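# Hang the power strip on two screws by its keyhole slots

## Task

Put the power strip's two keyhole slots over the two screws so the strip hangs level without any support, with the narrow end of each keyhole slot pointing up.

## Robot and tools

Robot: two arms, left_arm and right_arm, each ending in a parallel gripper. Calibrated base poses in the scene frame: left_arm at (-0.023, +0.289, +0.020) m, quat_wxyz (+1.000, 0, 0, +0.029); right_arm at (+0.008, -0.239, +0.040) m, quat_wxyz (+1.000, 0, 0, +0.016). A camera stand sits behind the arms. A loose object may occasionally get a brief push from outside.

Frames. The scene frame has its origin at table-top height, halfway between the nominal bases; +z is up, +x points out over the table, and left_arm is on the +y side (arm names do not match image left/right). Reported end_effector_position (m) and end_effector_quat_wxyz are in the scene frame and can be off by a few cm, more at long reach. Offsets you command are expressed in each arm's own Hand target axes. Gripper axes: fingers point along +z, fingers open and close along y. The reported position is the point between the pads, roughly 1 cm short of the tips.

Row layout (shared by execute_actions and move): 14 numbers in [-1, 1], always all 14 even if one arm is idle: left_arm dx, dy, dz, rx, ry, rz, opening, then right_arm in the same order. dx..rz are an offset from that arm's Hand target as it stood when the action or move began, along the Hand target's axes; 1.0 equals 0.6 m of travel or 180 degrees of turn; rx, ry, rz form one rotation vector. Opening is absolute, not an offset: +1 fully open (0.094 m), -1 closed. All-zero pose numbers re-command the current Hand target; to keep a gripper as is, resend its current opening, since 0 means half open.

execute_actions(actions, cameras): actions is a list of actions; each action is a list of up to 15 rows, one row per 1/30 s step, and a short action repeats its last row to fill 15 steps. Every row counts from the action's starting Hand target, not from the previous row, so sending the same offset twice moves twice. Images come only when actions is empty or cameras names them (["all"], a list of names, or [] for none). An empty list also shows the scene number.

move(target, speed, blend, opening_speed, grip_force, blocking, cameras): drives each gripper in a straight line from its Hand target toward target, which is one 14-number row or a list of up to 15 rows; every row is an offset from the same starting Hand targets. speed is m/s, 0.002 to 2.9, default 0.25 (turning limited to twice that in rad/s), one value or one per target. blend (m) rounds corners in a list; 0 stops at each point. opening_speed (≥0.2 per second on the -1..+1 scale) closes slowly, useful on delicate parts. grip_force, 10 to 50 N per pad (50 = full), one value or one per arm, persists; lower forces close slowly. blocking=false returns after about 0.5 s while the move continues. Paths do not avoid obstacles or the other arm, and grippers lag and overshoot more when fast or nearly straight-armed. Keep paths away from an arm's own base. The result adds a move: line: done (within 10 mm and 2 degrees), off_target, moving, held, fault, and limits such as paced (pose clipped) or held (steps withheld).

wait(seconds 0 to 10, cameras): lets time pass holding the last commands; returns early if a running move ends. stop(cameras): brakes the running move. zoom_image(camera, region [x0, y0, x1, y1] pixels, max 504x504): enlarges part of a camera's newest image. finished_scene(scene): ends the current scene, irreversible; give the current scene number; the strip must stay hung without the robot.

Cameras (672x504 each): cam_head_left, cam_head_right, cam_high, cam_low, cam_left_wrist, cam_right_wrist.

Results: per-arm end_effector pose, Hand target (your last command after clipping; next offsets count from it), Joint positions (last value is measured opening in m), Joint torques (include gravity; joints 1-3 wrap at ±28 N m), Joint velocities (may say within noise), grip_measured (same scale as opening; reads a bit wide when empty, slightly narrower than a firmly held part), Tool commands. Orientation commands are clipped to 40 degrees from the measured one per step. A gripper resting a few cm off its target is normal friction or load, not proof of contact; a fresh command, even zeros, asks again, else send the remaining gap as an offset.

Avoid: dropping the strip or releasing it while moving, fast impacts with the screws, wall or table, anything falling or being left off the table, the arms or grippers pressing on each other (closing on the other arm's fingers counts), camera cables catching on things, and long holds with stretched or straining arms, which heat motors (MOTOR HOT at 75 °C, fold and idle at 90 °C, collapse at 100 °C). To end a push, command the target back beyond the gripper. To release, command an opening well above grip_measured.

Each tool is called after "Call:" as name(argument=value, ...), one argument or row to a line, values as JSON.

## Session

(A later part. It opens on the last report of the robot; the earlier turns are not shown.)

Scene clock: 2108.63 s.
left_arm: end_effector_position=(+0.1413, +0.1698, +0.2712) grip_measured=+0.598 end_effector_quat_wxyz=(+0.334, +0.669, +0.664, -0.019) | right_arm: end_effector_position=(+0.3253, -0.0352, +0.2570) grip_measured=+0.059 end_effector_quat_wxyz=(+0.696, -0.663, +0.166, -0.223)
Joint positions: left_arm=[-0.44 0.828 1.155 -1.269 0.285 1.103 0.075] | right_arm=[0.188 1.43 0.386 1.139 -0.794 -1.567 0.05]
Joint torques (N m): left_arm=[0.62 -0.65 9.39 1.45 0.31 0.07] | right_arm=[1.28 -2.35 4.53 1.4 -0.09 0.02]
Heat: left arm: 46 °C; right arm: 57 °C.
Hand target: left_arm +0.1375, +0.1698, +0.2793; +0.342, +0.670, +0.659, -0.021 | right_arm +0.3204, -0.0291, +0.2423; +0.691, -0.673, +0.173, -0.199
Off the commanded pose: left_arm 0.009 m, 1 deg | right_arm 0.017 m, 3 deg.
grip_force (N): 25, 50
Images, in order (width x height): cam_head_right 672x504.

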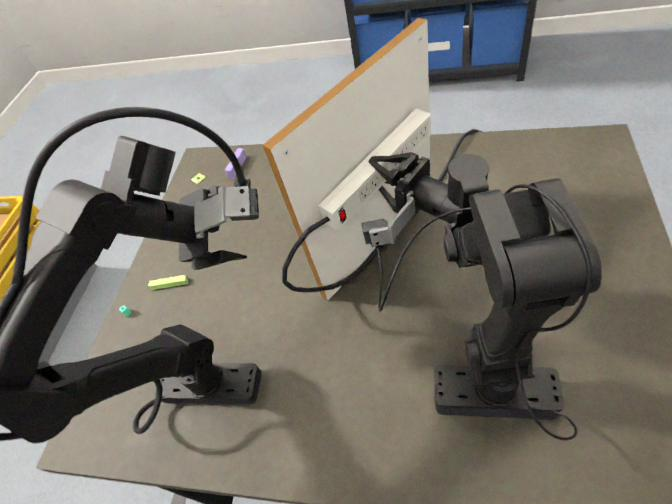

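Call:
execute_actions(
  actions=[
    [[0,0,0,0,0,0,0.6,0,-0.02,0.002,0,0,0.001,-0.1],[0,0,0,0,0,0,0.6,0,-0.04,0.004,0,0,0.002,-0.1],[0,0,0,0,0,0,0.6,0.002,-0.0595,0.006,0,0,0.002,-0.1]],
  ],
  cameras=["cam_head_right"],
)

Call:
zoom_image(
  camera="cam_head_right",
  region=[300, 160, 370, 230],
)

Call:
zoom_image(
  camera="cam_head_right",
  region=[380, 90, 450, 160],
)

Scene clock: 2121.80 s.
left_arm: end_effector_position=(+0.1413, +0.1698, +0.2712) grip_measured=+0.598 end_effector_quat_wxyz=(+0.334, +0.669, +0.664, -0.019) | right_arm: end_effector_position=(+0.3245, -0.0357, +0.2557) grip_measured=+0.059 end_effector_quat_wxyz=(+0.678, -0.680, +0.200, -0.197)
Joint positions: left_arm=[-0.44 0.828 1.155 -1.269 0.285 1.103 0.075] | right_arm=[0.193 1.334 0.417 0.911 -0.778 -1.572 0.05]
Joint torques (N m): left_arm=[0.62 -0.65 9.4 1.45 0.32 0.07] | right_arm=[1.4 -5.61 9.21 1.51 -0.26 0.11]
Heat: left arm: 46 °C; right arm: 55 °C.
Hand target: left_arm +0.1375, +0.1698, +0.2793; +0.342, +0.670, +0.659, -0.021 | right_arm +0.3217, -0.0271, +0.2779; +0.691, -0.673, +0.175, -0.196
Off the commanded pose: left_arm 0.009 m, 1 deg | right_arm 0.024 m, 3 deg.
grip_force (N): 25, 50
Images, in order (width x height): cam_head_right 672x504.

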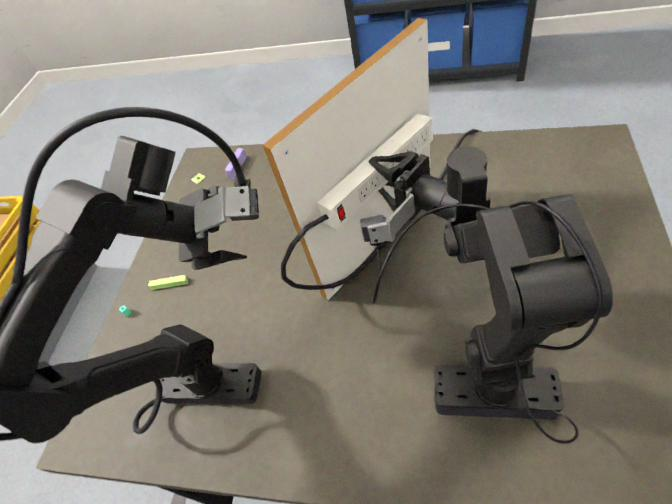

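Scaled by 7.200.

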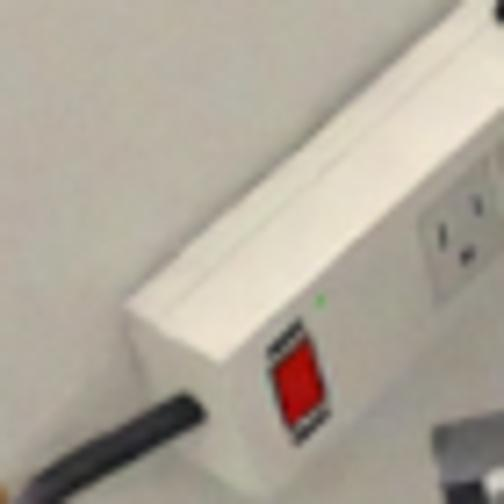

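Scaled by 7.200.

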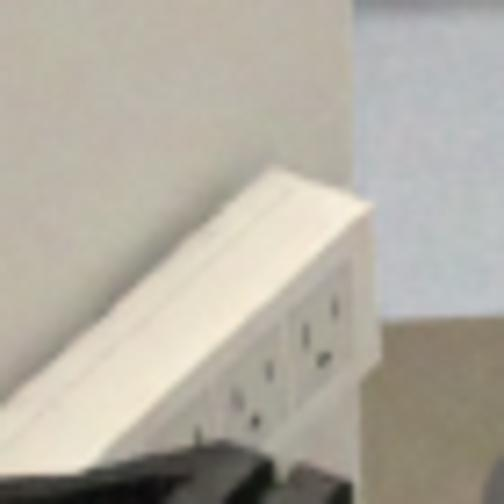

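Call:
execute_actions(
  actions=[
    [[0,0,0,0,0,0,0.6,0,-0.008,-0.002,0,0,-0.005,-0.1],[0,0,0,0,0,0,0.6,0,-0.016,-0.002,0,0,-0.010,-0.1]],
  ],
  cameras=["cam_head_right"],
)

Call:
zoom_image(
  camera="cam_head_right",
  region=[300, 160, 370, 230],
)

Call:
zoom_image(
  camera="cam_head_right",
  region=[380, 90, 450, 160],
)

Scene clock: 2129.63 s.
left_arm: end_effector_position=(+0.1413, +0.1698, +0.2712) grip_measured=+0.598 end_effector_quat_wxyz=(+0.334, +0.669, +0.664, -0.019) | right_arm: end_effector_position=(+0.3242, -0.0361, +0.2572) grip_measured=+0.059 end_effector_quat_wxyz=(+0.668, -0.689, +0.198, -0.200)
Joint positions: left_arm=[-0.44 0.828 1.155 -1.269 0.285 1.103 0.075] | right_arm=[0.193 1.303 0.434 0.831 -0.775 -1.609 0.05]
Joint torques (N m): left_arm=[0.64 -0.65 9.4 1.45 0.32 0.07] | right_arm=[1.06 -6.06 9.61 1.7 -0.36 0.13]
Heat: left arm: 46 °C; right arm: 57 °C.
Hand target: left_arm +0.1375, +0.1698, +0.2793; +0.342, +0.670, +0.659, -0.021 | right_arm +0.3207, -0.0283, +0.2874; +0.688, -0.676, +0.164, -0.207
Off the commanded pose: left_arm 0.009 m, 1 deg | right_arm 0.032 m, 5 deg.
grip_force (N): 25, 50
Images, in order (width x height): cam_head_right 672x504.

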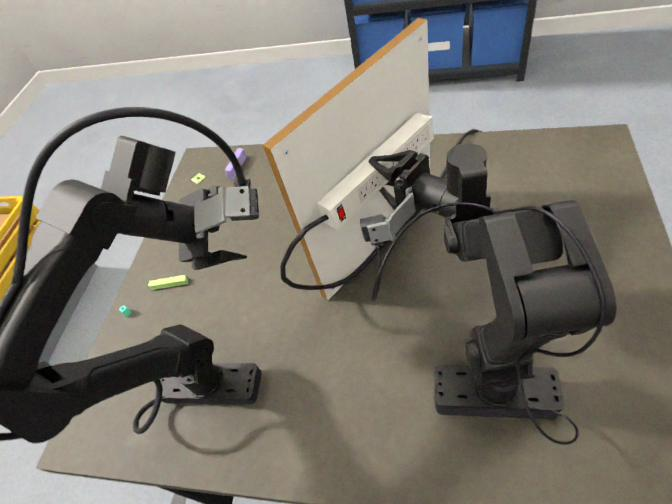

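Scaled by 7.200.

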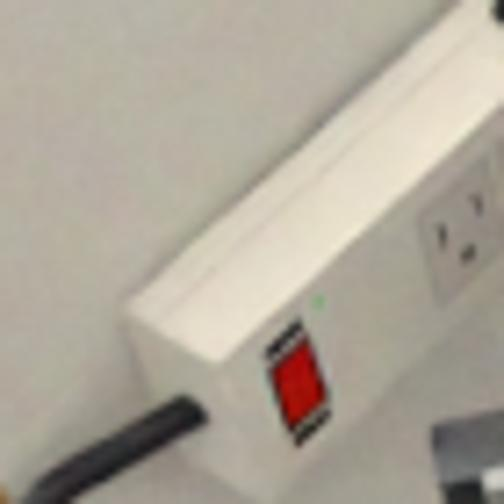

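Scaled by 7.200.

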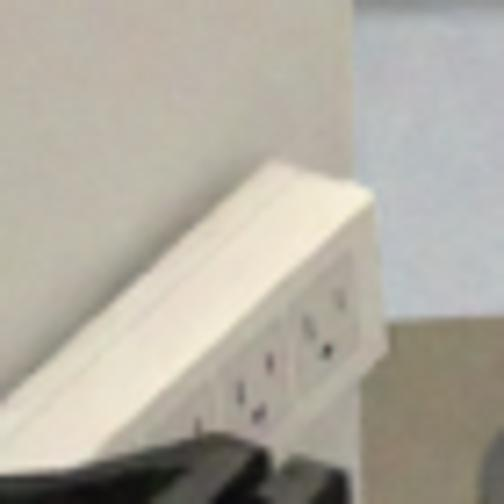

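Call:
execute_actions(
  actions=[
    [[0,0,0,0,0,0,0.6,0,0,-0.012,0,0,0,-0.1]],
    [[0,0,0,0,0,0,0.6,0,0,-0.012,0,0,0,-0.1]],
  ],
  cameras=["cam_head_right"],
)

Call:
zoom_image(
  camera="cam_head_right",
  region=[300, 160, 370, 230],
)

Call:
zoom_image(
  camera="cam_head_right",
  region=[380, 90, 450, 160],
)

Scene clock: 2138.53 s.
left_arm: end_effector_position=(+0.1413, +0.1698, +0.2712) grip_measured=+0.598 end_effector_quat_wxyz=(+0.334, +0.669, +0.664, -0.019) | right_arm: end_effector_position=(+0.3176, -0.0409, +0.2652) grip_measured=+0.059 end_effector_quat_wxyz=(+0.672, -0.690, +0.183, -0.199)
Joint positions: left_arm=[-0.44 0.828 1.155 -1.269 0.285 1.103 0.075] | right_arm=[0.166 1.26 0.435 0.799 -0.825 -1.618 0.05]
Joint torques (N m): left_arm=[0.62 -0.66 9.39 1.45 0.32 0.07] | right_arm=[-0.35 -5.9 7.53 1.86 -0.29 0.25]
Heat: left arm: 46 °C; right arm: 58 °C.
Hand target: left_arm +0.1375, +0.1698, +0.2793; +0.342, +0.670, +0.659, -0.021 | right_arm +0.3135, -0.0407, +0.2872; +0.688, -0.676, +0.164, -0.207
Off the commanded pose: left_arm 0.009 m, 1 deg | right_arm 0.022 m, 3 deg.
grip_force (N): 25, 50
Images, in order (width x height): cam_head_right 672x504.

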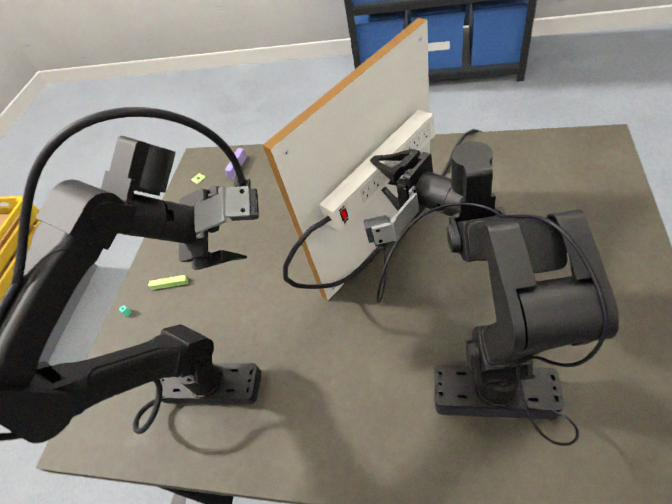

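Scaled by 7.200.

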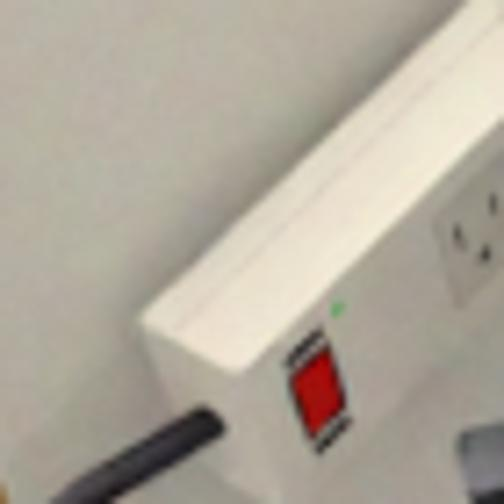

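Scaled by 7.200.

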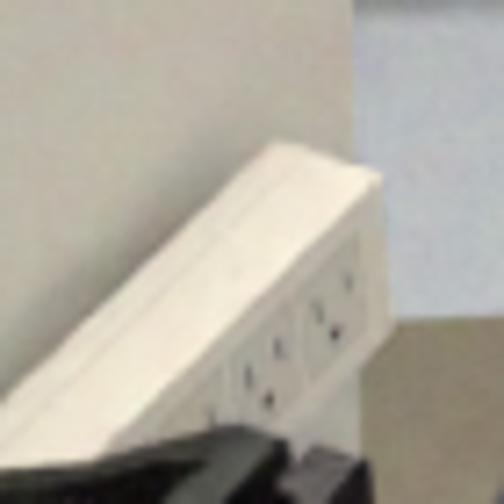

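Call:
execute_actions(
  actions=[
    [[0,0,0,0,0,0,0.6,0,0.02,0,0,0,0,-0.1],[0,0,0,0,0,0,0.6,0,0.045,0,0,0,0,-0.1],[0,0,0,0,0,0,0.6,0,0.072,0,0,0,0,-0.1]],
  ],
  cameras=["cam_head_right","cam_head_left"],
)

Call:
zoom_image(
  camera="cam_head_right",
  region=[310, 160, 370, 220],
)

Call:
zoom_image(
  camera="cam_head_right",
  region=[380, 100, 440, 160],
)

Scene clock: 2147.37 s.
left_arm: end_effector_position=(+0.1413, +0.1698, +0.2712) grip_measured=+0.598 end_effector_quat_wxyz=(+0.334, +0.669, +0.664, -0.019) | right_arm: end_effector_position=(+0.3163, -0.0404, +0.2381) grip_measured=+0.059 end_effector_quat_wxyz=(+0.677, -0.685, +0.167, -0.210)
Joint positions: left_arm=[-0.44 0.828 1.155 -1.269 0.285 1.103 0.075] | right_arm=[0.165 1.398 0.352 1.054 -0.834 -1.626 0.05]
Joint torques (N m): left_arm=[0.62 -0.66 9.39 1.45 0.31 0.07] | right_arm=[-0.49 -2.84 5.7 1.97 -0.22 0.28]
Heat: left arm: 46 °C; right arm: 57 °C.
Hand target: left_arm +0.1375, +0.1698, +0.2793; +0.342, +0.670, +0.659, -0.021 | right_arm +0.3162, -0.0406, +0.2439; +0.688, -0.676, +0.164, -0.207
Off the commanded pose: left_arm 0.009 m, 1 deg | right_arm 0.006 m, 2 deg.
grip_force (N): 25, 50
Images, in order (width x height): cam_head_left 672x504, cam_head_right 672x504.

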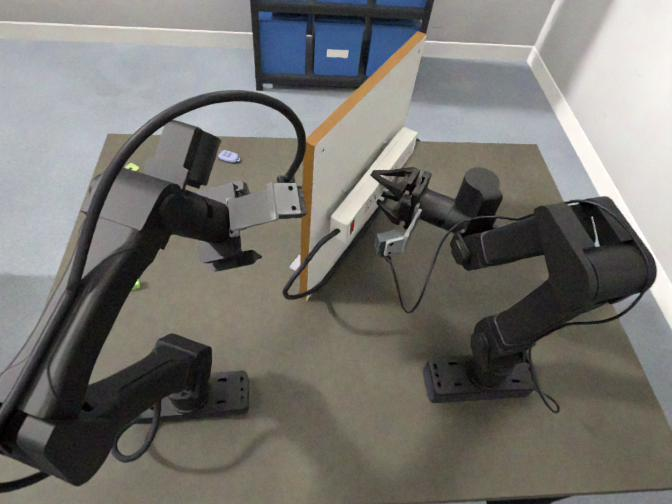

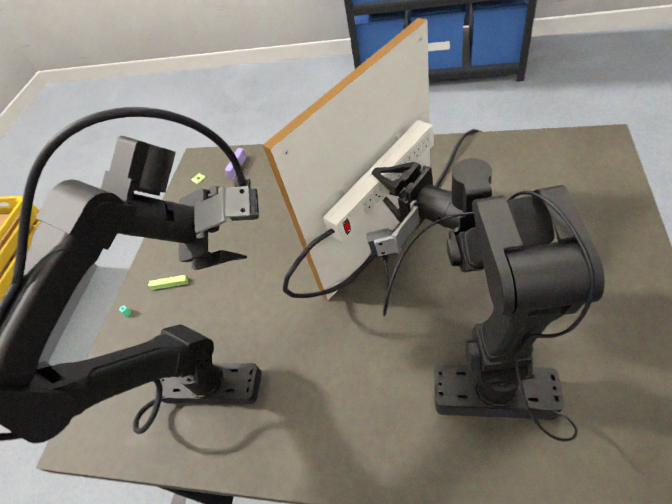

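Scaled by 8.400.

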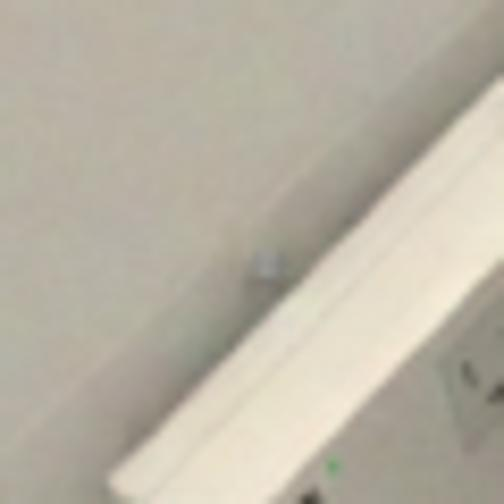

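Scaled by 8.400.

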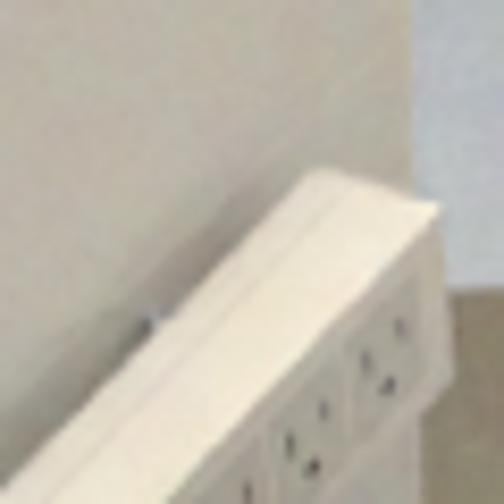

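Call:
execute_actions(
  actions=[
    [[0,0,0,0,0,0,0.6,0.002,0.012,0,0,0,0.01,-0.1],[0,0,0,0,0,0,0.6,0.004,0.022,0.003,0,0,0.018,-0.1],[0,0,0,0,0,0,0.6,0.004,0.022,0.010,0,0,0.018,-0.1]],
  ],
  cameras=["cam_head_right","cam_head_left"],
)

Call:
zoom_image(
  camera="cam_head_right",
  region=[310, 170, 370, 230],
)

Call:
zoom_image(
  camera="cam_head_right",
  region=[380, 100, 440, 160],
)

Scene clock: 2167.23 s.
left_arm: end_effector_position=(+0.1413, +0.1698, +0.2712) grip_measured=+0.598 end_effector_quat_wxyz=(+0.334, +0.669, +0.664, -0.019) | right_arm: end_effector_position=(+0.3234, -0.0395, +0.2258) grip_measured=+0.059 end_effector_quat_wxyz=(+0.683, -0.679, +0.187, -0.192)
Joint positions: left_arm=[-0.44 0.828 1.155 -1.269 0.285 1.103 0.075] | right_arm=[0.163 1.495 0.352 1.154 -0.835 -1.567 0.05]
Joint torques (N m): left_arm=[0.62 -0.65 9.4 1.45 0.32 0.07] | right_arm=[0.61 -3.22 5.27 2.02 -0.06 0.29]
Heat: left arm: 46 °C; right arm: 55 °C.
Hand target: left_arm +0.1375, +0.1698, +0.2793; +0.342, +0.670, +0.659, -0.021 | right_arm +0.3221, -0.0367, +0.2311; +0.694, -0.671, +0.183, -0.188
Off the commanded pose: left_arm 0.009 m, 1 deg | right_arm 0.006 m, 2 deg.
grip_force (N): 25, 50
Images, in order (width x height): cam_head_left 672x504, cam_head_right 672x504.

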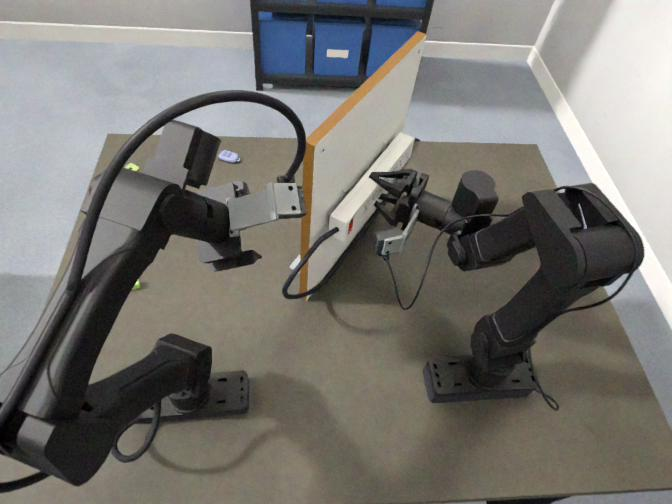

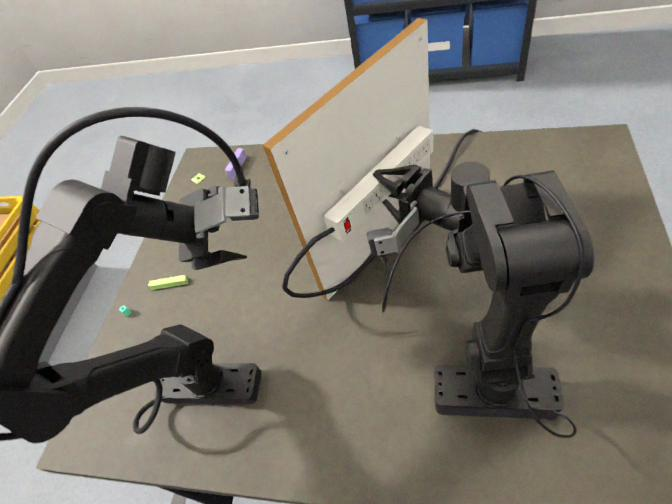

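Scaled by 8.400.

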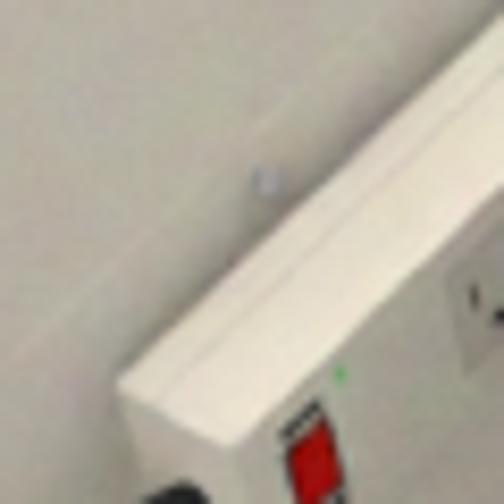

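Scaled by 8.400.

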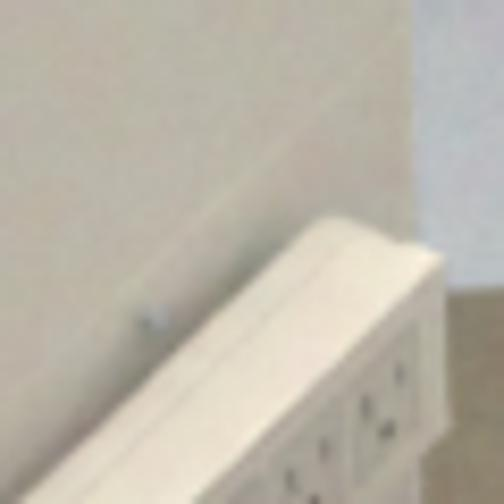

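Call:
move(
  target=[
    [0,0,0,0,0,0,0.6,-0.0067,-0.115,-0.008,0,0,-0.003,-0.1],
    [0,0,0,0,0,0,0.6,-0.0067,-0.0598,-0.008,0,0,-0.003,-0.1],
  ],
  speed=0.1,
  cameras=["cam_head_right"],
)

Scene clock: 2209.17 s.
left_arm: end_effector_position=(+0.1413, +0.1698, +0.2712) grip_measured=+0.598 end_effector_quat_wxyz=(+0.334, +0.669, +0.664, -0.019) | right_arm: end_effector_position=(+0.3173, -0.0407, +0.2618) grip_measured=+0.059 end_effector_quat_wxyz=(+0.683, -0.680, +0.183, -0.195)
Joint positions: left_arm=[-0.44 0.828 1.155 -1.269 0.285 1.103 0.075] | right_arm=[0.163 1.302 0.408 0.907 -0.835 -1.576 0.05]
Joint torques (N m): left_arm=[0.64 -0.66 9.4 1.45 0.32 0.07] | right_arm=[-0.05 -2.81 5.93 2.01 -0.16 0.29]
Heat: left arm: 47 °C; right arm: 53 °C.
Hand target: left_arm +0.1375, +0.1698, +0.2793; +0.342, +0.670, +0.659, -0.021 | right_arm +0.3157, -0.0398, +0.2669; +0.693, -0.672, +0.180, -0.191
Off the commanded pose: left_arm 0.009 m, 1 deg | right_arm 0.005 m, 2 deg.
grip_force (N): 25, 50
move: done
Images, in order (width x height): cam_head_right 672x504.

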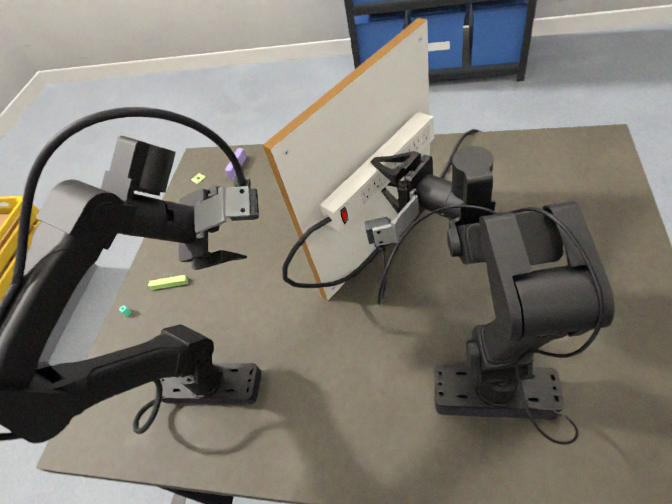

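Call:
zoom_image(
  camera="cam_head_right",
  region=[300, 170, 380, 230],
)

Call:
zoom_image(
  camera="cam_head_right",
  region=[380, 80, 460, 140],
)

Scaled by 6.300.

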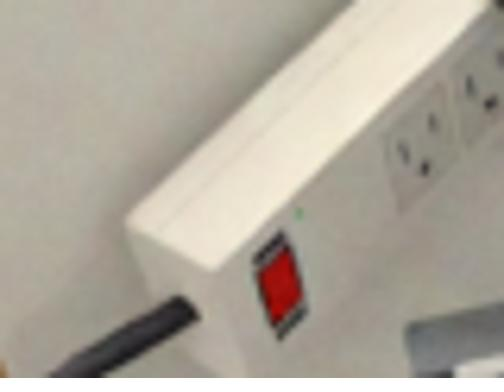

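Scaled by 6.300.

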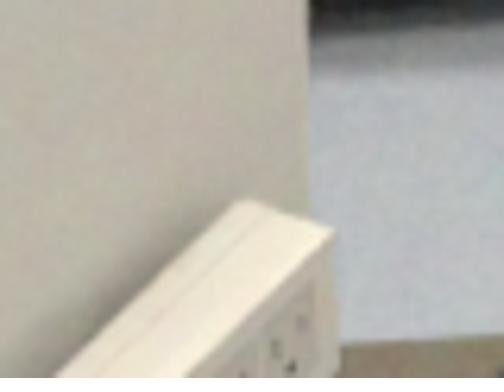

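Call:
move(
  target=[0,0,0,0,0,0,0.6,0,0,0.03,0,0,0,-0.1],
  speed=0.04,
  cameras=[],
)

Scene clock: 2224.47 s.
left_arm: end_effector_position=(+0.1413, +0.1698, +0.2712) grip_measured=+0.598 end_effector_quat_wxyz=(+0.334, +0.669, +0.664, -0.019) | right_arm: end_effector_position=(+0.3194, -0.0310, +0.2487) grip_measured=+0.059 end_effector_quat_wxyz=(+0.677, -0.686, +0.193, -0.183)
Joint positions: left_arm=[-0.44 0.828 1.155 -1.269 0.285 1.103 0.075] | right_arm=[0.202 1.349 0.408 0.918 -0.799 -1.576 0.05]
Joint torques (N m): left_arm=[0.62 -0.65 9.39 1.45 0.31 0.07] | right_arm=[1.35 -2.56 8.84 2.05 0.07 0.28]
Heat: left arm: 47 °C; right arm: 53 °C.
Hand target: left_arm +0.1375, +0.1698, +0.2793; +0.342, +0.670, +0.659, -0.021 | right_arm +0.3249, -0.0243, +0.2675; +0.693, -0.672, +0.180, -0.191
Off the commanded pose: left_arm 0.009 m, 1 deg | right_arm 0.021 m, 3 deg.
grip_force (N): 25, 50
move: off_target (right_arm)
No camera images: "cameras" was empty.

Call:
move(
  target=[
    [0,0,0,0,0,0,0.6,0,0,-0.03,0,0,0,-0.1],
    [0,0,0,0,0,0,0.6,0,-0.025,-0.03,0,0,0,-0.1],
  ],
  speed=0.06,
  cameras=[],
)

Scene clock: 2236.23 s.
left_arm: end_effector_position=(+0.1413, +0.1698, +0.2712) grip_measured=+0.598 end_effector_quat_wxyz=(+0.334, +0.669, +0.664, -0.019) | right_arm: end_effector_position=(+0.3158, -0.0404, +0.2533) grip_measured=+0.059 end_effector_quat_wxyz=(+0.673, -0.688, +0.202, -0.178)
Joint positions: left_arm=[-0.44 0.828 1.155 -1.269 0.285 1.103 0.075] | right_arm=[0.168 1.286 0.408 0.834 -0.827 -1.576 0.05]
Joint torques (N m): left_arm=[0.62 -0.65 9.39 1.45 0.32 0.07] | right_arm=[-0.51 -5.98 8.66 1.91 -0.29 0.31]
Heat: left arm: 47 °C; right arm: 54 °C.
Hand target: left_arm +0.1375, +0.1698, +0.2793; +0.342, +0.670, +0.659, -0.021 | right_arm +0.3154, -0.0402, +0.2819; +0.693, -0.671, +0.180, -0.191
Off the commanded pose: left_arm 0.009 m, 1 deg | right_arm 0.029 m, 4 deg.
grip_force (N): 25, 50
move: off_target (right_arm)
No camera images: "cameras" was empty.

Call:
move(
  target=[0,0,0,0,0,0,0.6,0,-0.012,0,0,0,0,-0.1],
  speed=0.04,
  cameras=[],
)

Scene clock: 2241.73 s.
left_arm: end_effector_position=(+0.1413, +0.1698, +0.2712) grip_measured=+0.598 end_effector_quat_wxyz=(+0.334, +0.669, +0.664, -0.019) | right_arm: end_effector_position=(+0.3134, -0.0418, +0.2532) grip_measured=+0.059 end_effector_quat_wxyz=(+0.670, -0.691, +0.208, -0.174)
Joint positions: left_arm=[-0.44 0.828 1.155 -1.269 0.285 1.103 0.075] | right_arm=[0.165 1.259 0.408 0.791 -0.827 -1.576 0.05]
Joint torques (N m): left_arm=[0.62 -0.65 9.4 1.45 0.31 0.07] | right_arm=[-0.42 -5.94 10.07 1.86 -0.32 0.29]
Heat: left arm: 47 °C; right arm: 54 °C.
Hand target: left_arm +0.1375, +0.1698, +0.2793; +0.342, +0.670, +0.659, -0.021 | right_arm +0.3153, -0.0404, +0.2890; +0.693, -0.672, +0.180, -0.191
Off the commanded pose: left_arm 0.009 m, 1 deg | right_arm 0.036 m, 5 deg.
grip_force (N): 25, 50
move: off_target (right_arm)
No camera images: "cameras" was empty.

Call:
move(
  target=[0,0,0,0,0,0,0.6,0,-0.015,0,0,0,0,-0.1],
  speed=0.04,
  cameras=[],
)

Scene clock: 2244.03 s.
left_arm: end_effector_position=(+0.1413, +0.1698, +0.2712) grip_measured=+0.598 end_effector_quat_wxyz=(+0.334, +0.669, +0.664, -0.019) | right_arm: end_effector_position=(+0.3135, -0.0418, +0.2616) grip_measured=+0.059 end_effector_quat_wxyz=(+0.670, -0.691, +0.209, -0.174)
Joint positions: left_arm=[-0.44 0.828 1.155 -1.269 0.285 1.103 0.075] | right_arm=[0.165 1.231 0.431 0.739 -0.827 -1.576 0.05]
Joint torques (N m): left_arm=[0.62 -0.66 9.39 1.45 0.31 0.07] | right_arm=[-0.5 -5.72 10.39 1.89 -0.31 0.3]
Heat: left arm: 47 °C; right arm: 54 °C.
Hand target: left_arm +0.1375, +0.1698, +0.2793; +0.342, +0.670, +0.659, -0.021 | right_arm +0.3150, -0.0407, +0.2981; +0.693, -0.671, +0.180, -0.191
Off the commanded pose: left_arm 0.009 m, 1 deg | right_arm 0.036 m, 5 deg.
grip_force (N): 25, 50
move: off_target (right_arm)
No camera images: "cameras" was empty.

Call:
move(
  target=[0,0,0,0,0,0,0.6,0.0037,0,0,0.0133,0,-0.0175,-0.1],
  speed=0.04,
  cameras=[],
)

Scene clock: 2250.07 s.
left_arm: end_effector_position=(+0.1413, +0.1698, +0.2712) grip_measured=+0.598 end_effector_quat_wxyz=(+0.334, +0.669, +0.664, -0.019) | right_arm: end_effector_position=(+0.3151, -0.0429, +0.2804) grip_measured=+0.059 end_effector_quat_wxyz=(+0.687, -0.675, +0.173, -0.209)
Joint positions: left_arm=[-0.44 0.828 1.155 -1.269 0.285 1.103 0.075] | right_arm=[0.158 1.242 0.431 0.855 -0.835 -1.582 0.05]
Joint torques (N m): left_arm=[0.62 -0.64 9.37 1.45 0.31 0.07] | right_arm=[-0.42 -2.7 8.53 1.96 -0.2 0.29]
Heat: left arm: 47 °C; right arm: 56 °C.
Hand target: left_arm +0.1375, +0.1698, +0.2793; +0.342, +0.670, +0.659, -0.021 | right_arm +0.3169, -0.0417, +0.2981; +0.701, -0.662, +0.157, -0.214
Off the commanded pose: left_arm 0.009 m, 1 deg | right_arm 0.018 m, 3 deg.
grip_force (N): 25, 50
move: off_target (right_arm)
No camera images: "cameras" was empty.

Call:
move(
  target=[0,0,0,0,0,0,0.6,0,0.015,-0.0667,0,0,0,-0.1],
  speed=0.1,
  cameras=[],
)

Call:
move(
  target=[0,0,0,0,0,0,0.6,0,-0.015,0.0667,0,0,0,-0.1],
  speed=0.05,
  cameras=[],
)

Scene clock: 2263.37 s.
left_arm: end_effector_position=(+0.1413, +0.1698, +0.2712) grip_measured=+0.598 end_effector_quat_wxyz=(+0.334, +0.669, +0.664, -0.019) | right_arm: end_effector_position=(+0.3047, -0.0755, +0.2752) grip_measured=+0.059 end_effector_quat_wxyz=(+0.690, -0.671, +0.167, -0.213)
Joint positions: left_arm=[-0.44 0.828 1.155 -1.269 0.285 1.103 0.075] | right_arm=[0.009 1.204 0.363 0.919 -0.986 -1.562 0.05]
Joint torques (N m): left_arm=[0.62 -0.64 9.4 1.45 0.32 0.07] | right_arm=[-0.42 -5.03 5.6 1.83 -0.2 0.34]
Heat: left arm: 47 °C; right arm: 56 °C.
Hand target: left_arm +0.1375, +0.1698, +0.2793; +0.342, +0.670, +0.659, -0.021 | right_arm +0.2976, -0.0759, +0.2861; +0.701, -0.662, +0.157, -0.214
Off the commanded pose: left_arm 0.009 m, 1 deg | right_arm 0.013 m, 2 deg.
grip_force (N): 25, 50
move: off_target (right_arm)
No camera images: "cameras" was empty.

Scene clock: 2264.80 s.
left_arm: end_effector_position=(+0.1413, +0.1698, +0.2712) grip_measured=+0.598 end_effector_quat_wxyz=(+0.334, +0.669, +0.664, -0.019) | right_arm: end_effector_position=(+0.3122, -0.0471, +0.2752) grip_measured=+0.059 end_effector_quat_wxyz=(+0.687, -0.674, +0.176, -0.206)
Joint positions: left_arm=[-0.44 0.828 1.155 -1.269 0.285 1.103 0.075] | right_arm=[0.141 1.241 0.406 0.878 -0.851 -1.575 0.05]
Joint torques (N m): left_arm=[0.64 -0.65 9.4 1.45 0.31 0.07] | right_arm=[0.83 -2.61 10.13 1.85 -0.06 0.24]
Heat: left arm: 47 °C; right arm: 56 °C.
Hand target: left_arm +0.1375, +0.1698, +0.2793; +0.342, +0.670, +0.659, -0.021 | right_arm +0.3169, -0.0417, +0.2979; +0.701, -0.662, +0.158, -0.214
Off the commanded pose: left_arm 0.009 m, 1 deg | right_arm 0.024 m, 3 deg.
grip_force (N): 25, 50
move: off_target (right_arm)
No camera images: "cameras" was empty.

Call:
move(
  target=[0,0,0,0,0,0,0.6,0,0.0373,-0.0667,-0.0094,0,0.0067,-0.1],
  speed=0.1,
  cameras=[],
)

Call:
move(
  target=[0,0,0,0,0,0,0.6,0,-0.013,0.0767,0,0,0,-0.1],
  speed=0.05,
  cameras=[],
)

Scene clock: 2271.47 s.
left_arm: end_effector_position=(+0.1413, +0.1698, +0.2712) grip_measured=+0.598 end_effector_quat_wxyz=(+0.334, +0.669, +0.664, -0.019) | right_arm: end_effector_position=(+0.3053, -0.0750, +0.2603) grip_measured=+0.059 end_effector_quat_wxyz=(+0.683, -0.679, +0.182, -0.199)
Joint positions: left_arm=[-0.44 0.828 1.155 -1.269 0.285 1.103 0.075] | right_arm=[0.011 1.225 0.349 0.897 -0.983 -1.576 0.05]
Joint torques (N m): left_arm=[0.62 -0.65 9.39 1.45 0.31 0.07] | right_arm=[-0.47 -5.23 5.72 1.81 -0.24 0.28]
Heat: left arm: 47 °C; right arm: 57 °C.
Hand target: left_arm +0.1375, +0.1698, +0.2793; +0.342, +0.670, +0.659, -0.021 | right_arm +0.2988, -0.0754, +0.2726; +0.694, -0.670, +0.168, -0.204
Off the commanded pose: left_arm 0.009 m, 1 deg | right_arm 0.014 m, 2 deg.
grip_force (N): 25, 50
move: off_target (right_arm)
No camera images: "cameras" was empty.

Scene clock: 2273.00 s.
left_arm: end_effector_position=(+0.1413, +0.1698, +0.2712) grip_measured=+0.598 end_effector_quat_wxyz=(+0.334, +0.669, +0.664, -0.019) | right_arm: end_effector_position=(+0.3161, -0.0416, +0.2604) grip_measured=+0.059 end_effector_quat_wxyz=(+0.679, -0.683, +0.186, -0.196)
Joint positions: left_arm=[-0.44 0.828 1.155 -1.269 0.285 1.103 0.075] | right_arm=[0.163 1.287 0.405 0.881 -0.83 -1.586 0.05]
Joint torques (N m): left_arm=[0.62 -0.65 9.4 1.45 0.31 0.07] | right_arm=[0.79 -2.76 9.99 1.82 -0.07 0.23]
Heat: left arm: 47 °C; right arm: 57 °C.
Hand target: left_arm +0.1375, +0.1698, +0.2793; +0.342, +0.670, +0.659, -0.021 | right_arm +0.3216, -0.0359, +0.2826; +0.694, -0.670, +0.168, -0.204
Off the commanded pose: left_arm 0.009 m, 1 deg | right_arm 0.023 m, 3 deg.
grip_force (N): 25, 50
move: off_target (right_arm)
No camera images: "cameras" was empty.

Call:
wait(
  seconds=0.1,
  cameras=["cam_head_right"],
)

Call:
zoom_image(
  camera="cam_head_right",
  region=[300, 170, 380, 230],
)

Call:
zoom_image(
  camera="cam_head_right",
  region=[380, 80, 460, 140],
)

Scene clock: 2278.30 s.
left_arm: end_effector_position=(+0.1413, +0.1698, +0.2712) grip_measured=+0.598 end_effector_quat_wxyz=(+0.334, +0.669, +0.664, -0.019) | right_arm: end_effector_position=(+0.3162, -0.0416, +0.2604) grip_measured=+0.059 end_effector_quat_wxyz=(+0.679, -0.683, +0.186, -0.196)
Joint positions: left_arm=[-0.44 0.828 1.155 -1.269 0.285 1.103 0.075] | right_arm=[0.163 1.287 0.405 0.881 -0.829 -1.587 0.05]
Joint torques (N m): left_arm=[0.64 -0.65 9.39 1.45 0.32 0.07] | right_arm=[0.79 -2.8 9.95 1.85 -0.09 0.22]
Heat: left arm: 47 °C; right arm: 59 °C.
Hand target: left_arm +0.1375, +0.1698, +0.2793; +0.342, +0.670, +0.659, -0.021 | right_arm +0.3216, -0.0359, +0.2827; +0.694, -0.670, +0.167, -0.204
Tool commands: left_gripper/opening=+0.6 right_gripper/opening=-0.1
Off the commanded pose: left_arm 0.009 m, 1 deg | right_arm 0.023 m, 3 deg.
grip_force (N): 25, 50
wait: 0.10 s; at rest from the start
Images, in order (width x height): cam_head_right 672x504.

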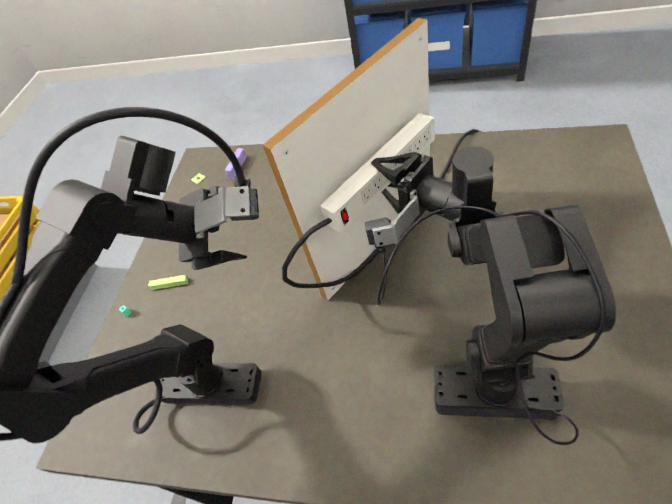

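Scaled by 6.300.

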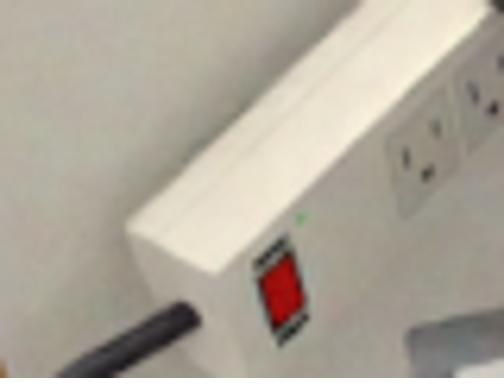

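Scaled by 6.300.

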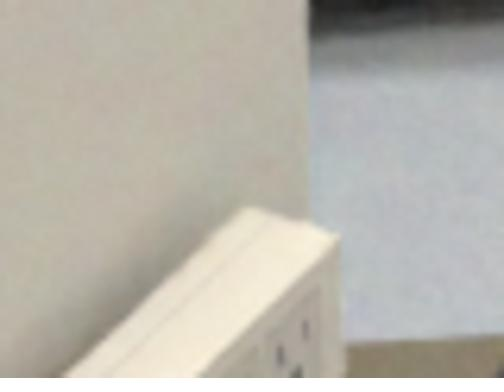

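Call:
move(
  target=[0,0,0,0,0,0,0.6,0,-0.001,0.033,0,0,0,-0.1],
  speed=0.04,
  cameras=[],
)

Scene clock: 2284.23 s.
left_arm: end_effector_position=(+0.1413, +0.1698, +0.2712) grip_measured=+0.598 end_effector_quat_wxyz=(+0.334, +0.669, +0.664, -0.019) | right_arm: end_effector_position=(+0.3205, -0.0313, +0.2599) grip_measured=+0.059 end_effector_quat_wxyz=(+0.679, -0.684, +0.185, -0.192)
Joint positions: left_arm=[-0.44 0.828 1.155 -1.269 0.285 1.103 0.075] | right_arm=[0.2 1.322 0.431 0.884 -0.799 -1.589 0.05]
Joint torques (N m): left_arm=[0.62 -0.65 9.4 1.45 0.32 0.07] | right_arm=[2.61 -1.55 11.4 1.88 0.25 0.21]
Heat: left arm: 47 °C; right arm: 60 °C.
Hand target: left_arm +0.1375, +0.1698, +0.2793; +0.342, +0.670, +0.659, -0.021 | right_arm +0.3316, -0.0189, +0.2841; +0.694, -0.670, +0.168, -0.204
Off the commanded pose: left_arm 0.009 m, 1 deg | right_arm 0.029 m, 3 deg.
grip_force (N): 25, 50
move: off_target (right_arm)
No camera images: "cameras" was empty.

Call:
move(
  target=[0,0,0,0,0,0,0.6,0.0045,0.014,-0.1097,0,0,0,-0.1],
  speed=0.1,
  cameras=[],
)

Call:
move(
  target=[0,0,0,0,0,0,0.6,0.000,-0.014,0.0767,0,0,0,-0.1],
  speed=0.05,
  cameras=[],
)

Scene clock: 2292.30 s.
left_arm: end_effector_position=(+0.1413, +0.1698, +0.2712) grip_measured=+0.598 end_effector_quat_wxyz=(+0.334, +0.669, +0.664, -0.019) | right_arm: end_effector_position=(+0.3080, -0.0764, +0.2615) grip_measured=+0.059 end_effector_quat_wxyz=(+0.682, -0.680, +0.178, -0.202)
Joint positions: left_arm=[-0.44 0.828 1.155 -1.269 0.285 1.103 0.075] | right_arm=[0.004 1.237 0.359 0.901 -0.991 -1.583 0.05]
Joint torques (N m): left_arm=[0.62 -0.65 9.39 1.45 0.32 0.07] | right_arm=[-0.44 -5.29 5.53 1.79 -0.21 0.36]
Heat: left arm: 47 °C; right arm: 60 °C.
Hand target: left_arm +0.1375, +0.1698, +0.2793; +0.342, +0.670, +0.659, -0.021 | right_arm +0.3011, -0.0768, +0.2729; +0.694, -0.670, +0.168, -0.204
Off the commanded pose: left_arm 0.009 m, 1 deg | right_arm 0.013 m, 2 deg.
grip_force (N): 25, 50
move: off_target (right_arm)
No camera images: "cameras" was empty.

Scene clock: 2293.83 s.
left_arm: end_effector_position=(+0.1413, +0.1698, +0.2712) grip_measured=+0.598 end_effector_quat_wxyz=(+0.334, +0.669, +0.664, -0.019) | right_arm: end_effector_position=(+0.3184, -0.0429, +0.2615) grip_measured=+0.059 end_effector_quat_wxyz=(+0.679, -0.682, +0.186, -0.196)
Joint positions: left_arm=[-0.44 0.828 1.155 -1.269 0.285 1.103 0.075] | right_arm=[0.155 1.294 0.413 0.881 -0.838 -1.586 0.05]
Joint torques (N m): left_arm=[0.64 -0.65 9.4 1.45 0.32 0.07] | right_arm=[0.77 -2.76 10 1.86 -0.09 0.23]
Heat: left arm: 47 °C; right arm: 60 °C.
Hand target: left_arm +0.1375, +0.1698, +0.2793; +0.342, +0.670, +0.659, -0.021 | right_arm +0.3239, -0.0373, +0.2834; +0.694, -0.670, +0.167, -0.204
Off the commanded pose: left_arm 0.009 m, 1 deg | right_arm 0.023 m, 3 deg.
grip_force (N): 25, 50
move: off_target (right_arm)
No camera images: "cameras" was empty.

Call:
move(
  target=[0,0,0,0,0,0,0.6,0,-0.001,0.033,0,0,0,-0.1],
  speed=0.04,
  cameras=[],
)

Scene clock: 2296.60 s.
left_arm: end_effector_position=(+0.1413, +0.1698, +0.2712) grip_measured=+0.598 end_effector_quat_wxyz=(+0.334, +0.669, +0.664, -0.019) | right_arm: end_effector_position=(+0.3228, -0.0328, +0.2609) grip_measured=+0.059 end_effector_quat_wxyz=(+0.679, -0.684, +0.184, -0.193)
Joint positions: left_arm=[-0.44 0.828 1.155 -1.269 0.285 1.103 0.075] | right_arm=[0.191 1.328 0.438 0.885 -0.808 -1.588 0.05]
Joint torques (N m): left_arm=[0.62 -0.66 9.39 1.45 0.32 0.07] | right_arm=[2.58 -1.61 11.43 1.86 0.25 0.21]
Heat: left arm: 47 °C; right arm: 60 °C.
Hand target: left_arm +0.1375, +0.1698, +0.2793; +0.342, +0.670, +0.659, -0.021 | right_arm +0.3340, -0.0203, +0.2848; +0.694, -0.670, +0.168, -0.204
Off the commanded pose: left_arm 0.009 m, 1 deg | right_arm 0.029 m, 3 deg.
grip_force (N): 25, 50
move: off_target (right_arm)
No camera images: "cameras" was empty.

Call:
wait(
  seconds=0.1,
  cameras=["cam_head_right","cam_head_left","cam_high","cam_low"],
)

Call:
zoom_image(
  camera="cam_head_right",
  region=[300, 185, 350, 225],
)

Call:
zoom_image(
  camera="cam_head_right",
  region=[395, 90, 445, 130],
)

Call:
zoom_image(
  camera="cam_head_left",
  region=[280, 60, 480, 210],
)

Scene clock: 2308.53 s.
left_arm: end_effector_position=(+0.1413, +0.1698, +0.2712) grip_measured=+0.598 end_effector_quat_wxyz=(+0.334, +0.669, +0.664, -0.019) | right_arm: end_effector_position=(+0.3228, -0.0328, +0.2609) grip_measured=+0.059 end_effector_quat_wxyz=(+0.679, -0.684, +0.184, -0.193)
Joint positions: left_arm=[-0.44 0.828 1.155 -1.269 0.285 1.103 0.075] | right_arm=[0.191 1.328 0.438 0.885 -0.808 -1.588 0.05]
Joint torques (N m): left_arm=[0.62 -0.65 9.4 1.45 0.32 0.07] | right_arm=[2.61 -1.65 11.47 1.88 0.26 0.2]
Heat: left arm: 47 °C; right arm: 65 °C.
Hand target: left_arm +0.1375, +0.1698, +0.2793; +0.342, +0.670, +0.659, -0.021 | right_arm +0.3340, -0.0203, +0.2848; +0.694, -0.670, +0.168, -0.204
Tool commands: left_gripper/opening=+0.6 right_gripper/opening=-0.1
Off the commanded pose: left_arm 0.009 m, 1 deg | right_arm 0.029 m, 3 deg.
grip_force (N): 25, 50
wait: 0.10 s; at rest from the start
Images, in order (width x height): cam_head_left 672x504, cam_head_right 672x504, cam_high 672x504, cam_low 672x504.

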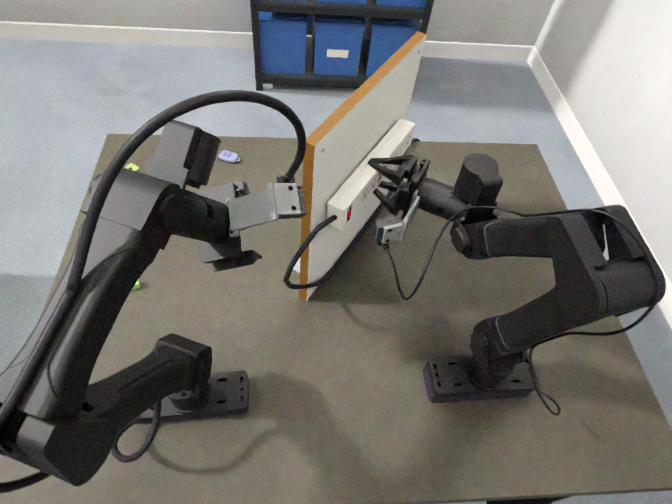

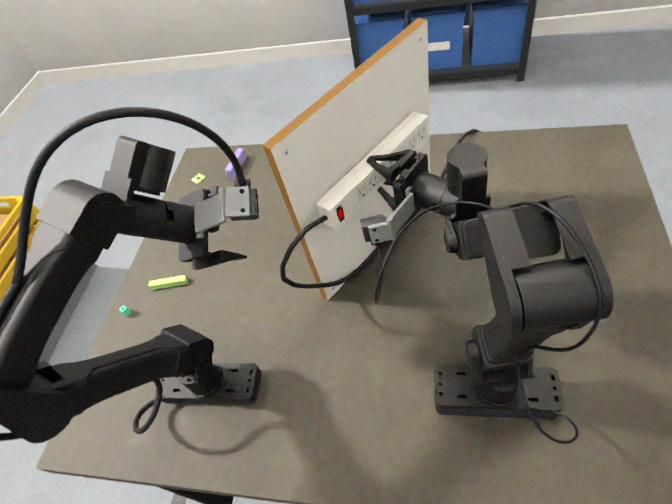

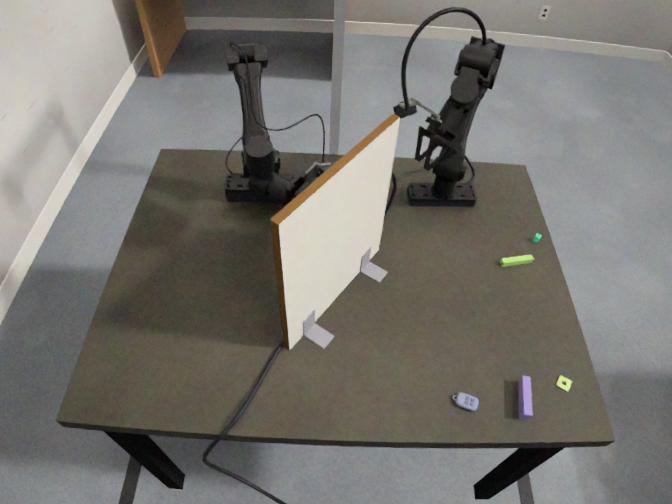

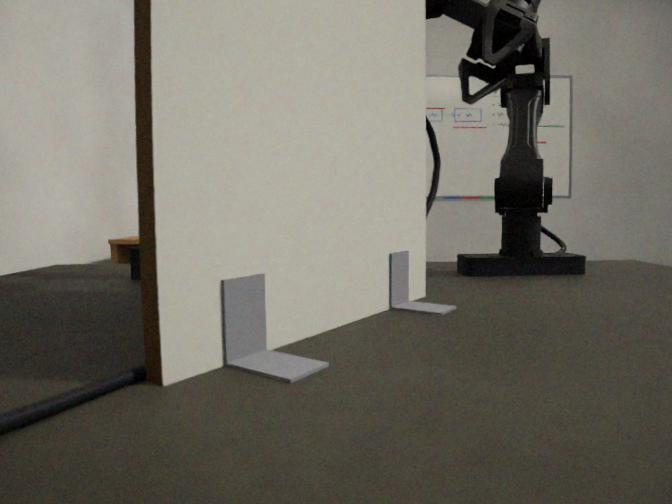

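Scaled by 10.080.

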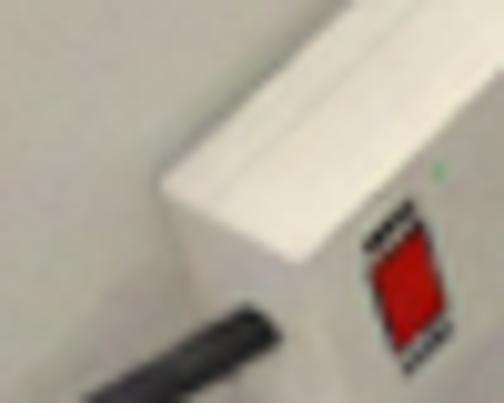

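Scaled by 10.080.

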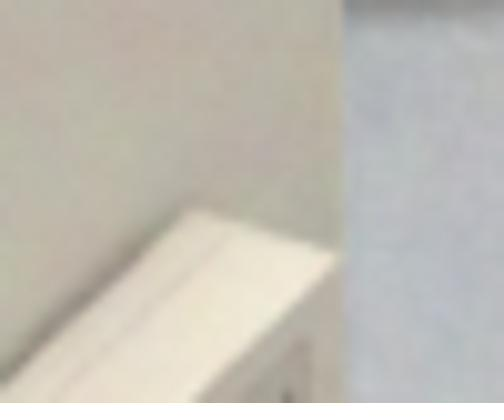

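Scaled by 2.520.

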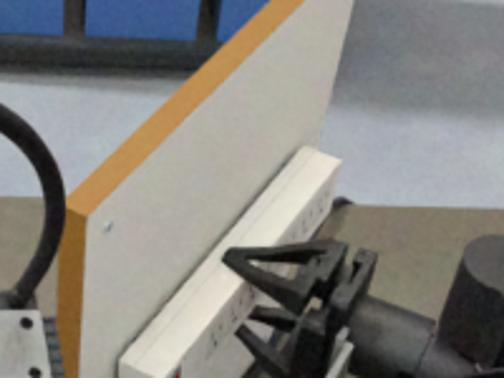

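Call:
move(
  target=[0,0,0,0,0,0,0.6,0.002,0.014,-0.1097,0,0,0,-0.1],
  speed=0.1,
  cameras=[],
)

Call:
move(
  target=[0,0,0,0,0,0,0.6,0.000,-0.015,0.1097,0,0,0,-0.1],
  speed=0.05,
  cameras=[],
)

Scene clock: 2319.30 s.
left_arm: end_effector_position=(+0.1413, +0.1698, +0.2712) grip_measured=+0.598 end_effector_quat_wxyz=(+0.334, +0.669, +0.664, -0.019) | right_arm: end_effector_position=(+0.3090, -0.0770, +0.2622) grip_measured=+0.059 end_effector_quat_wxyz=(+0.682, -0.680, +0.178, -0.202)
Joint positions: left_arm=[-0.44 0.828 1.155 -1.269 0.285 1.103 0.075] | right_arm=[0 1.24 0.364 0.9 -0.994 -1.583 0.05]
Joint torques (N m): left_arm=[0.62 -0.65 9.39 1.45 0.31 0.07] | right_arm=[-0.44 -5.33 5.56 1.84 -0.23 0.35]
Heat: left arm: 47 °C; right arm: 66 °C.
Hand target: left_arm +0.1375, +0.1698, +0.2793; +0.342, +0.670, +0.659, -0.021 | right_arm +0.3021, -0.0775, +0.2736; +0.694, -0.670, +0.168, -0.204
Off the commanded pose: left_arm 0.009 m, 1 deg | right_arm 0.013 m, 2 deg.
grip_force (N): 25, 50
move: off_target (right_arm)
No camera images: "cameras" was empty.

Scene clock: 2320.87 s.
left_arm: end_effector_position=(+0.1413, +0.1698, +0.2712) grip_measured=+0.598 end_effector_quat_wxyz=(+0.334, +0.669, +0.664, -0.019) | right_arm: end_effector_position=(+0.3230, -0.0332, +0.2619) grip_measured=+0.059 end_effector_quat_wxyz=(+0.680, -0.684, +0.182, -0.192)
Joint positions: left_arm=[-0.44 0.828 1.155 -1.269 0.285 1.103 0.075] | right_arm=[0.187 1.331 0.441 0.888 -0.816 -1.586 0.05]
Joint torques (N m): left_arm=[0.62 -0.65 9.4 1.44 0.32 0.07] | right_arm=[2.65 -1.69 11.58 1.81 0.29 0.2]
Heat: left arm: 47 °C; right arm: 66 °C.
Hand target: left_arm +0.1375, +0.1698, +0.2793; +0.342, +0.670, +0.659, -0.021 | right_arm +0.3348, -0.0208, +0.2856; +0.694, -0.670, +0.167, -0.204
Off the commanded pose: left_arm 0.009 m, 1 deg | right_arm 0.029 m, 3 deg.
grip_force (N): 25, 50
move: off_target (right_arm)
No camera images: "cameras" was empty.

Call:
move(
  target=[0,0,0,0,0,0,0.6,0.004,0.017,-0.1097,0,0,0,-0.1],
  speed=0.1,
  cameras=[],
)

Call:
move(
  target=[0,0,0,0,0,0,0.6,0.000,-0.015,0.1067,0,0,0,-0.1],
  speed=0.05,
  cameras=[],
)

Scene clock: 2326.33 s.
left_arm: end_effector_position=(+0.1413, +0.1698, +0.2712) grip_measured=+0.598 end_effector_quat_wxyz=(+0.334, +0.669, +0.664, -0.019) | right_arm: end_effector_position=(+0.3110, -0.0781, +0.2610) grip_measured=+0.059 end_effector_quat_wxyz=(+0.683, -0.679, +0.178, -0.202)
Joint positions: left_arm=[-0.44 0.828 1.155 -1.269 0.285 1.103 0.075] | right_arm=[-0.006 1.257 0.367 0.914 -1.001 -1.581 0.05]
Joint torques (N m): left_arm=[0.62 -0.65 9.4 1.45 0.31 0.07] | right_arm=[-0.49 -5.39 5.44 1.86 -0.25 0.34]
Heat: left arm: 47 °C; right arm: 64 °C.
Hand target: left_arm +0.1375, +0.1698, +0.2793; +0.342, +0.670, +0.659, -0.021 | right_arm +0.3042, -0.0786, +0.2724; +0.694, -0.670, +0.167, -0.204
Off the commanded pose: left_arm 0.009 m, 1 deg | right_arm 0.013 m, 2 deg.
grip_force (N): 25, 50
move: off_target (right_arm)
No camera images: "cameras" was empty.

Scene clock: 2327.87 s.
left_arm: end_effector_position=(+0.1413, +0.1698, +0.2712) grip_measured=+0.598 end_effector_quat_wxyz=(+0.334, +0.669, +0.664, -0.019) | right_arm: end_effector_position=(+0.3249, -0.0345, +0.2615) grip_measured=+0.059 end_effector_quat_wxyz=(+0.681, -0.683, +0.182, -0.192)
Joint positions: left_arm=[-0.44 0.828 1.155 -1.269 0.285 1.103 0.075] | right_arm=[0.18 1.341 0.444 0.898 -0.824 -1.585 0.05]
Joint torques (N m): left_arm=[0.64 -0.65 9.4 1.45 0.31 0.07] | right_arm=[2.26 -1.99 11.25 1.81 0.26 0.21]
Heat: left arm: 47 °C; right arm: 64 °C.
Hand target: left_arm +0.1375, +0.1698, +0.2793; +0.342, +0.670, +0.659, -0.021 | right_arm +0.3360, -0.0236, +0.2844; +0.694, -0.670, +0.167, -0.204
Off the commanded pose: left_arm 0.009 m, 1 deg | right_arm 0.028 m, 3 deg.
grip_force (N): 25, 50
move: off_target (right_arm)
No camera images: "cameras" was empty.

Call:
move(
  target=[0,0,0,0,0,0,0.6,-0.003,0.0183,-0.1067,0,0,0,-0.1],
  speed=0.1,
  cameras=[],
)

Call:
move(
  target=[0,0,0,0,0,0,0.6,0.000,-0.015,0.1067,0,0,0,-0.1],
  speed=0.05,
  cameras=[],
)

Scene clock: 2332.43 s.
left_arm: end_effector_position=(+0.1413, +0.1698, +0.2712) grip_measured=+0.598 end_effector_quat_wxyz=(+0.334, +0.669, +0.664, -0.019) | right_arm: end_effector_position=(+0.3096, -0.0772, +0.2588) grip_measured=+0.059 end_effector_quat_wxyz=(+0.682, -0.680, +0.178, -0.202)
Joint positions: left_arm=[-0.44 0.828 1.155 -1.269 0.285 1.103 0.075] | right_arm=[-0.001 1.257 0.357 0.924 -0.996 -1.582 0.05]
Joint torques (N m): left_arm=[0.62 -0.65 9.4 1.45 0.31 0.07] | right_arm=[-0.46 -5.34 5.44 1.83 -0.24 0.35]
Heat: left arm: 47 °C; right arm: 64 °C.
Hand target: left_arm +0.1375, +0.1698, +0.2793; +0.342, +0.670, +0.659, -0.021 | right_arm +0.3028, -0.0777, +0.2703; +0.694, -0.670, +0.168, -0.204
Off the commanded pose: left_arm 0.009 m, 1 deg | right_arm 0.014 m, 2 deg.
grip_force (N): 25, 50
move: off_target (right_arm)
No camera images: "cameras" was empty.

Scene clock: 2333.97 s.
left_arm: end_effector_position=(+0.1413, +0.1698, +0.2712) grip_measured=+0.598 end_effector_quat_wxyz=(+0.334, +0.669, +0.664, -0.019) | right_arm: end_effector_position=(+0.3235, -0.0336, +0.2593) grip_measured=+0.059 end_effector_quat_wxyz=(+0.680, -0.683, +0.182, -0.192)
Joint positions: left_arm=[-0.44 0.828 1.155 -1.269 0.285 1.103 0.075] | right_arm=[0.185 1.343 0.435 0.907 -0.819 -1.586 0.05]
Joint torques (N m): left_arm=[0.62 -0.66 9.39 1.45 0.31 0.07] | right_arm=[2.3 -1.91 11.21 1.8 0.26 0.18]
Heat: left arm: 47 °C; right arm: 64 °C.
Hand target: left_arm +0.1375, +0.1698, +0.2793; +0.342, +0.670, +0.659, -0.021 | right_arm +0.3347, -0.0227, +0.2822; +0.694, -0.670, +0.168, -0.204
Off the commanded pose: left_arm 0.009 m, 1 deg | right_arm 0.028 m, 3 deg.
grip_force (N): 25, 50
move: off_target (right_arm)
No camera images: "cameras" was empty.


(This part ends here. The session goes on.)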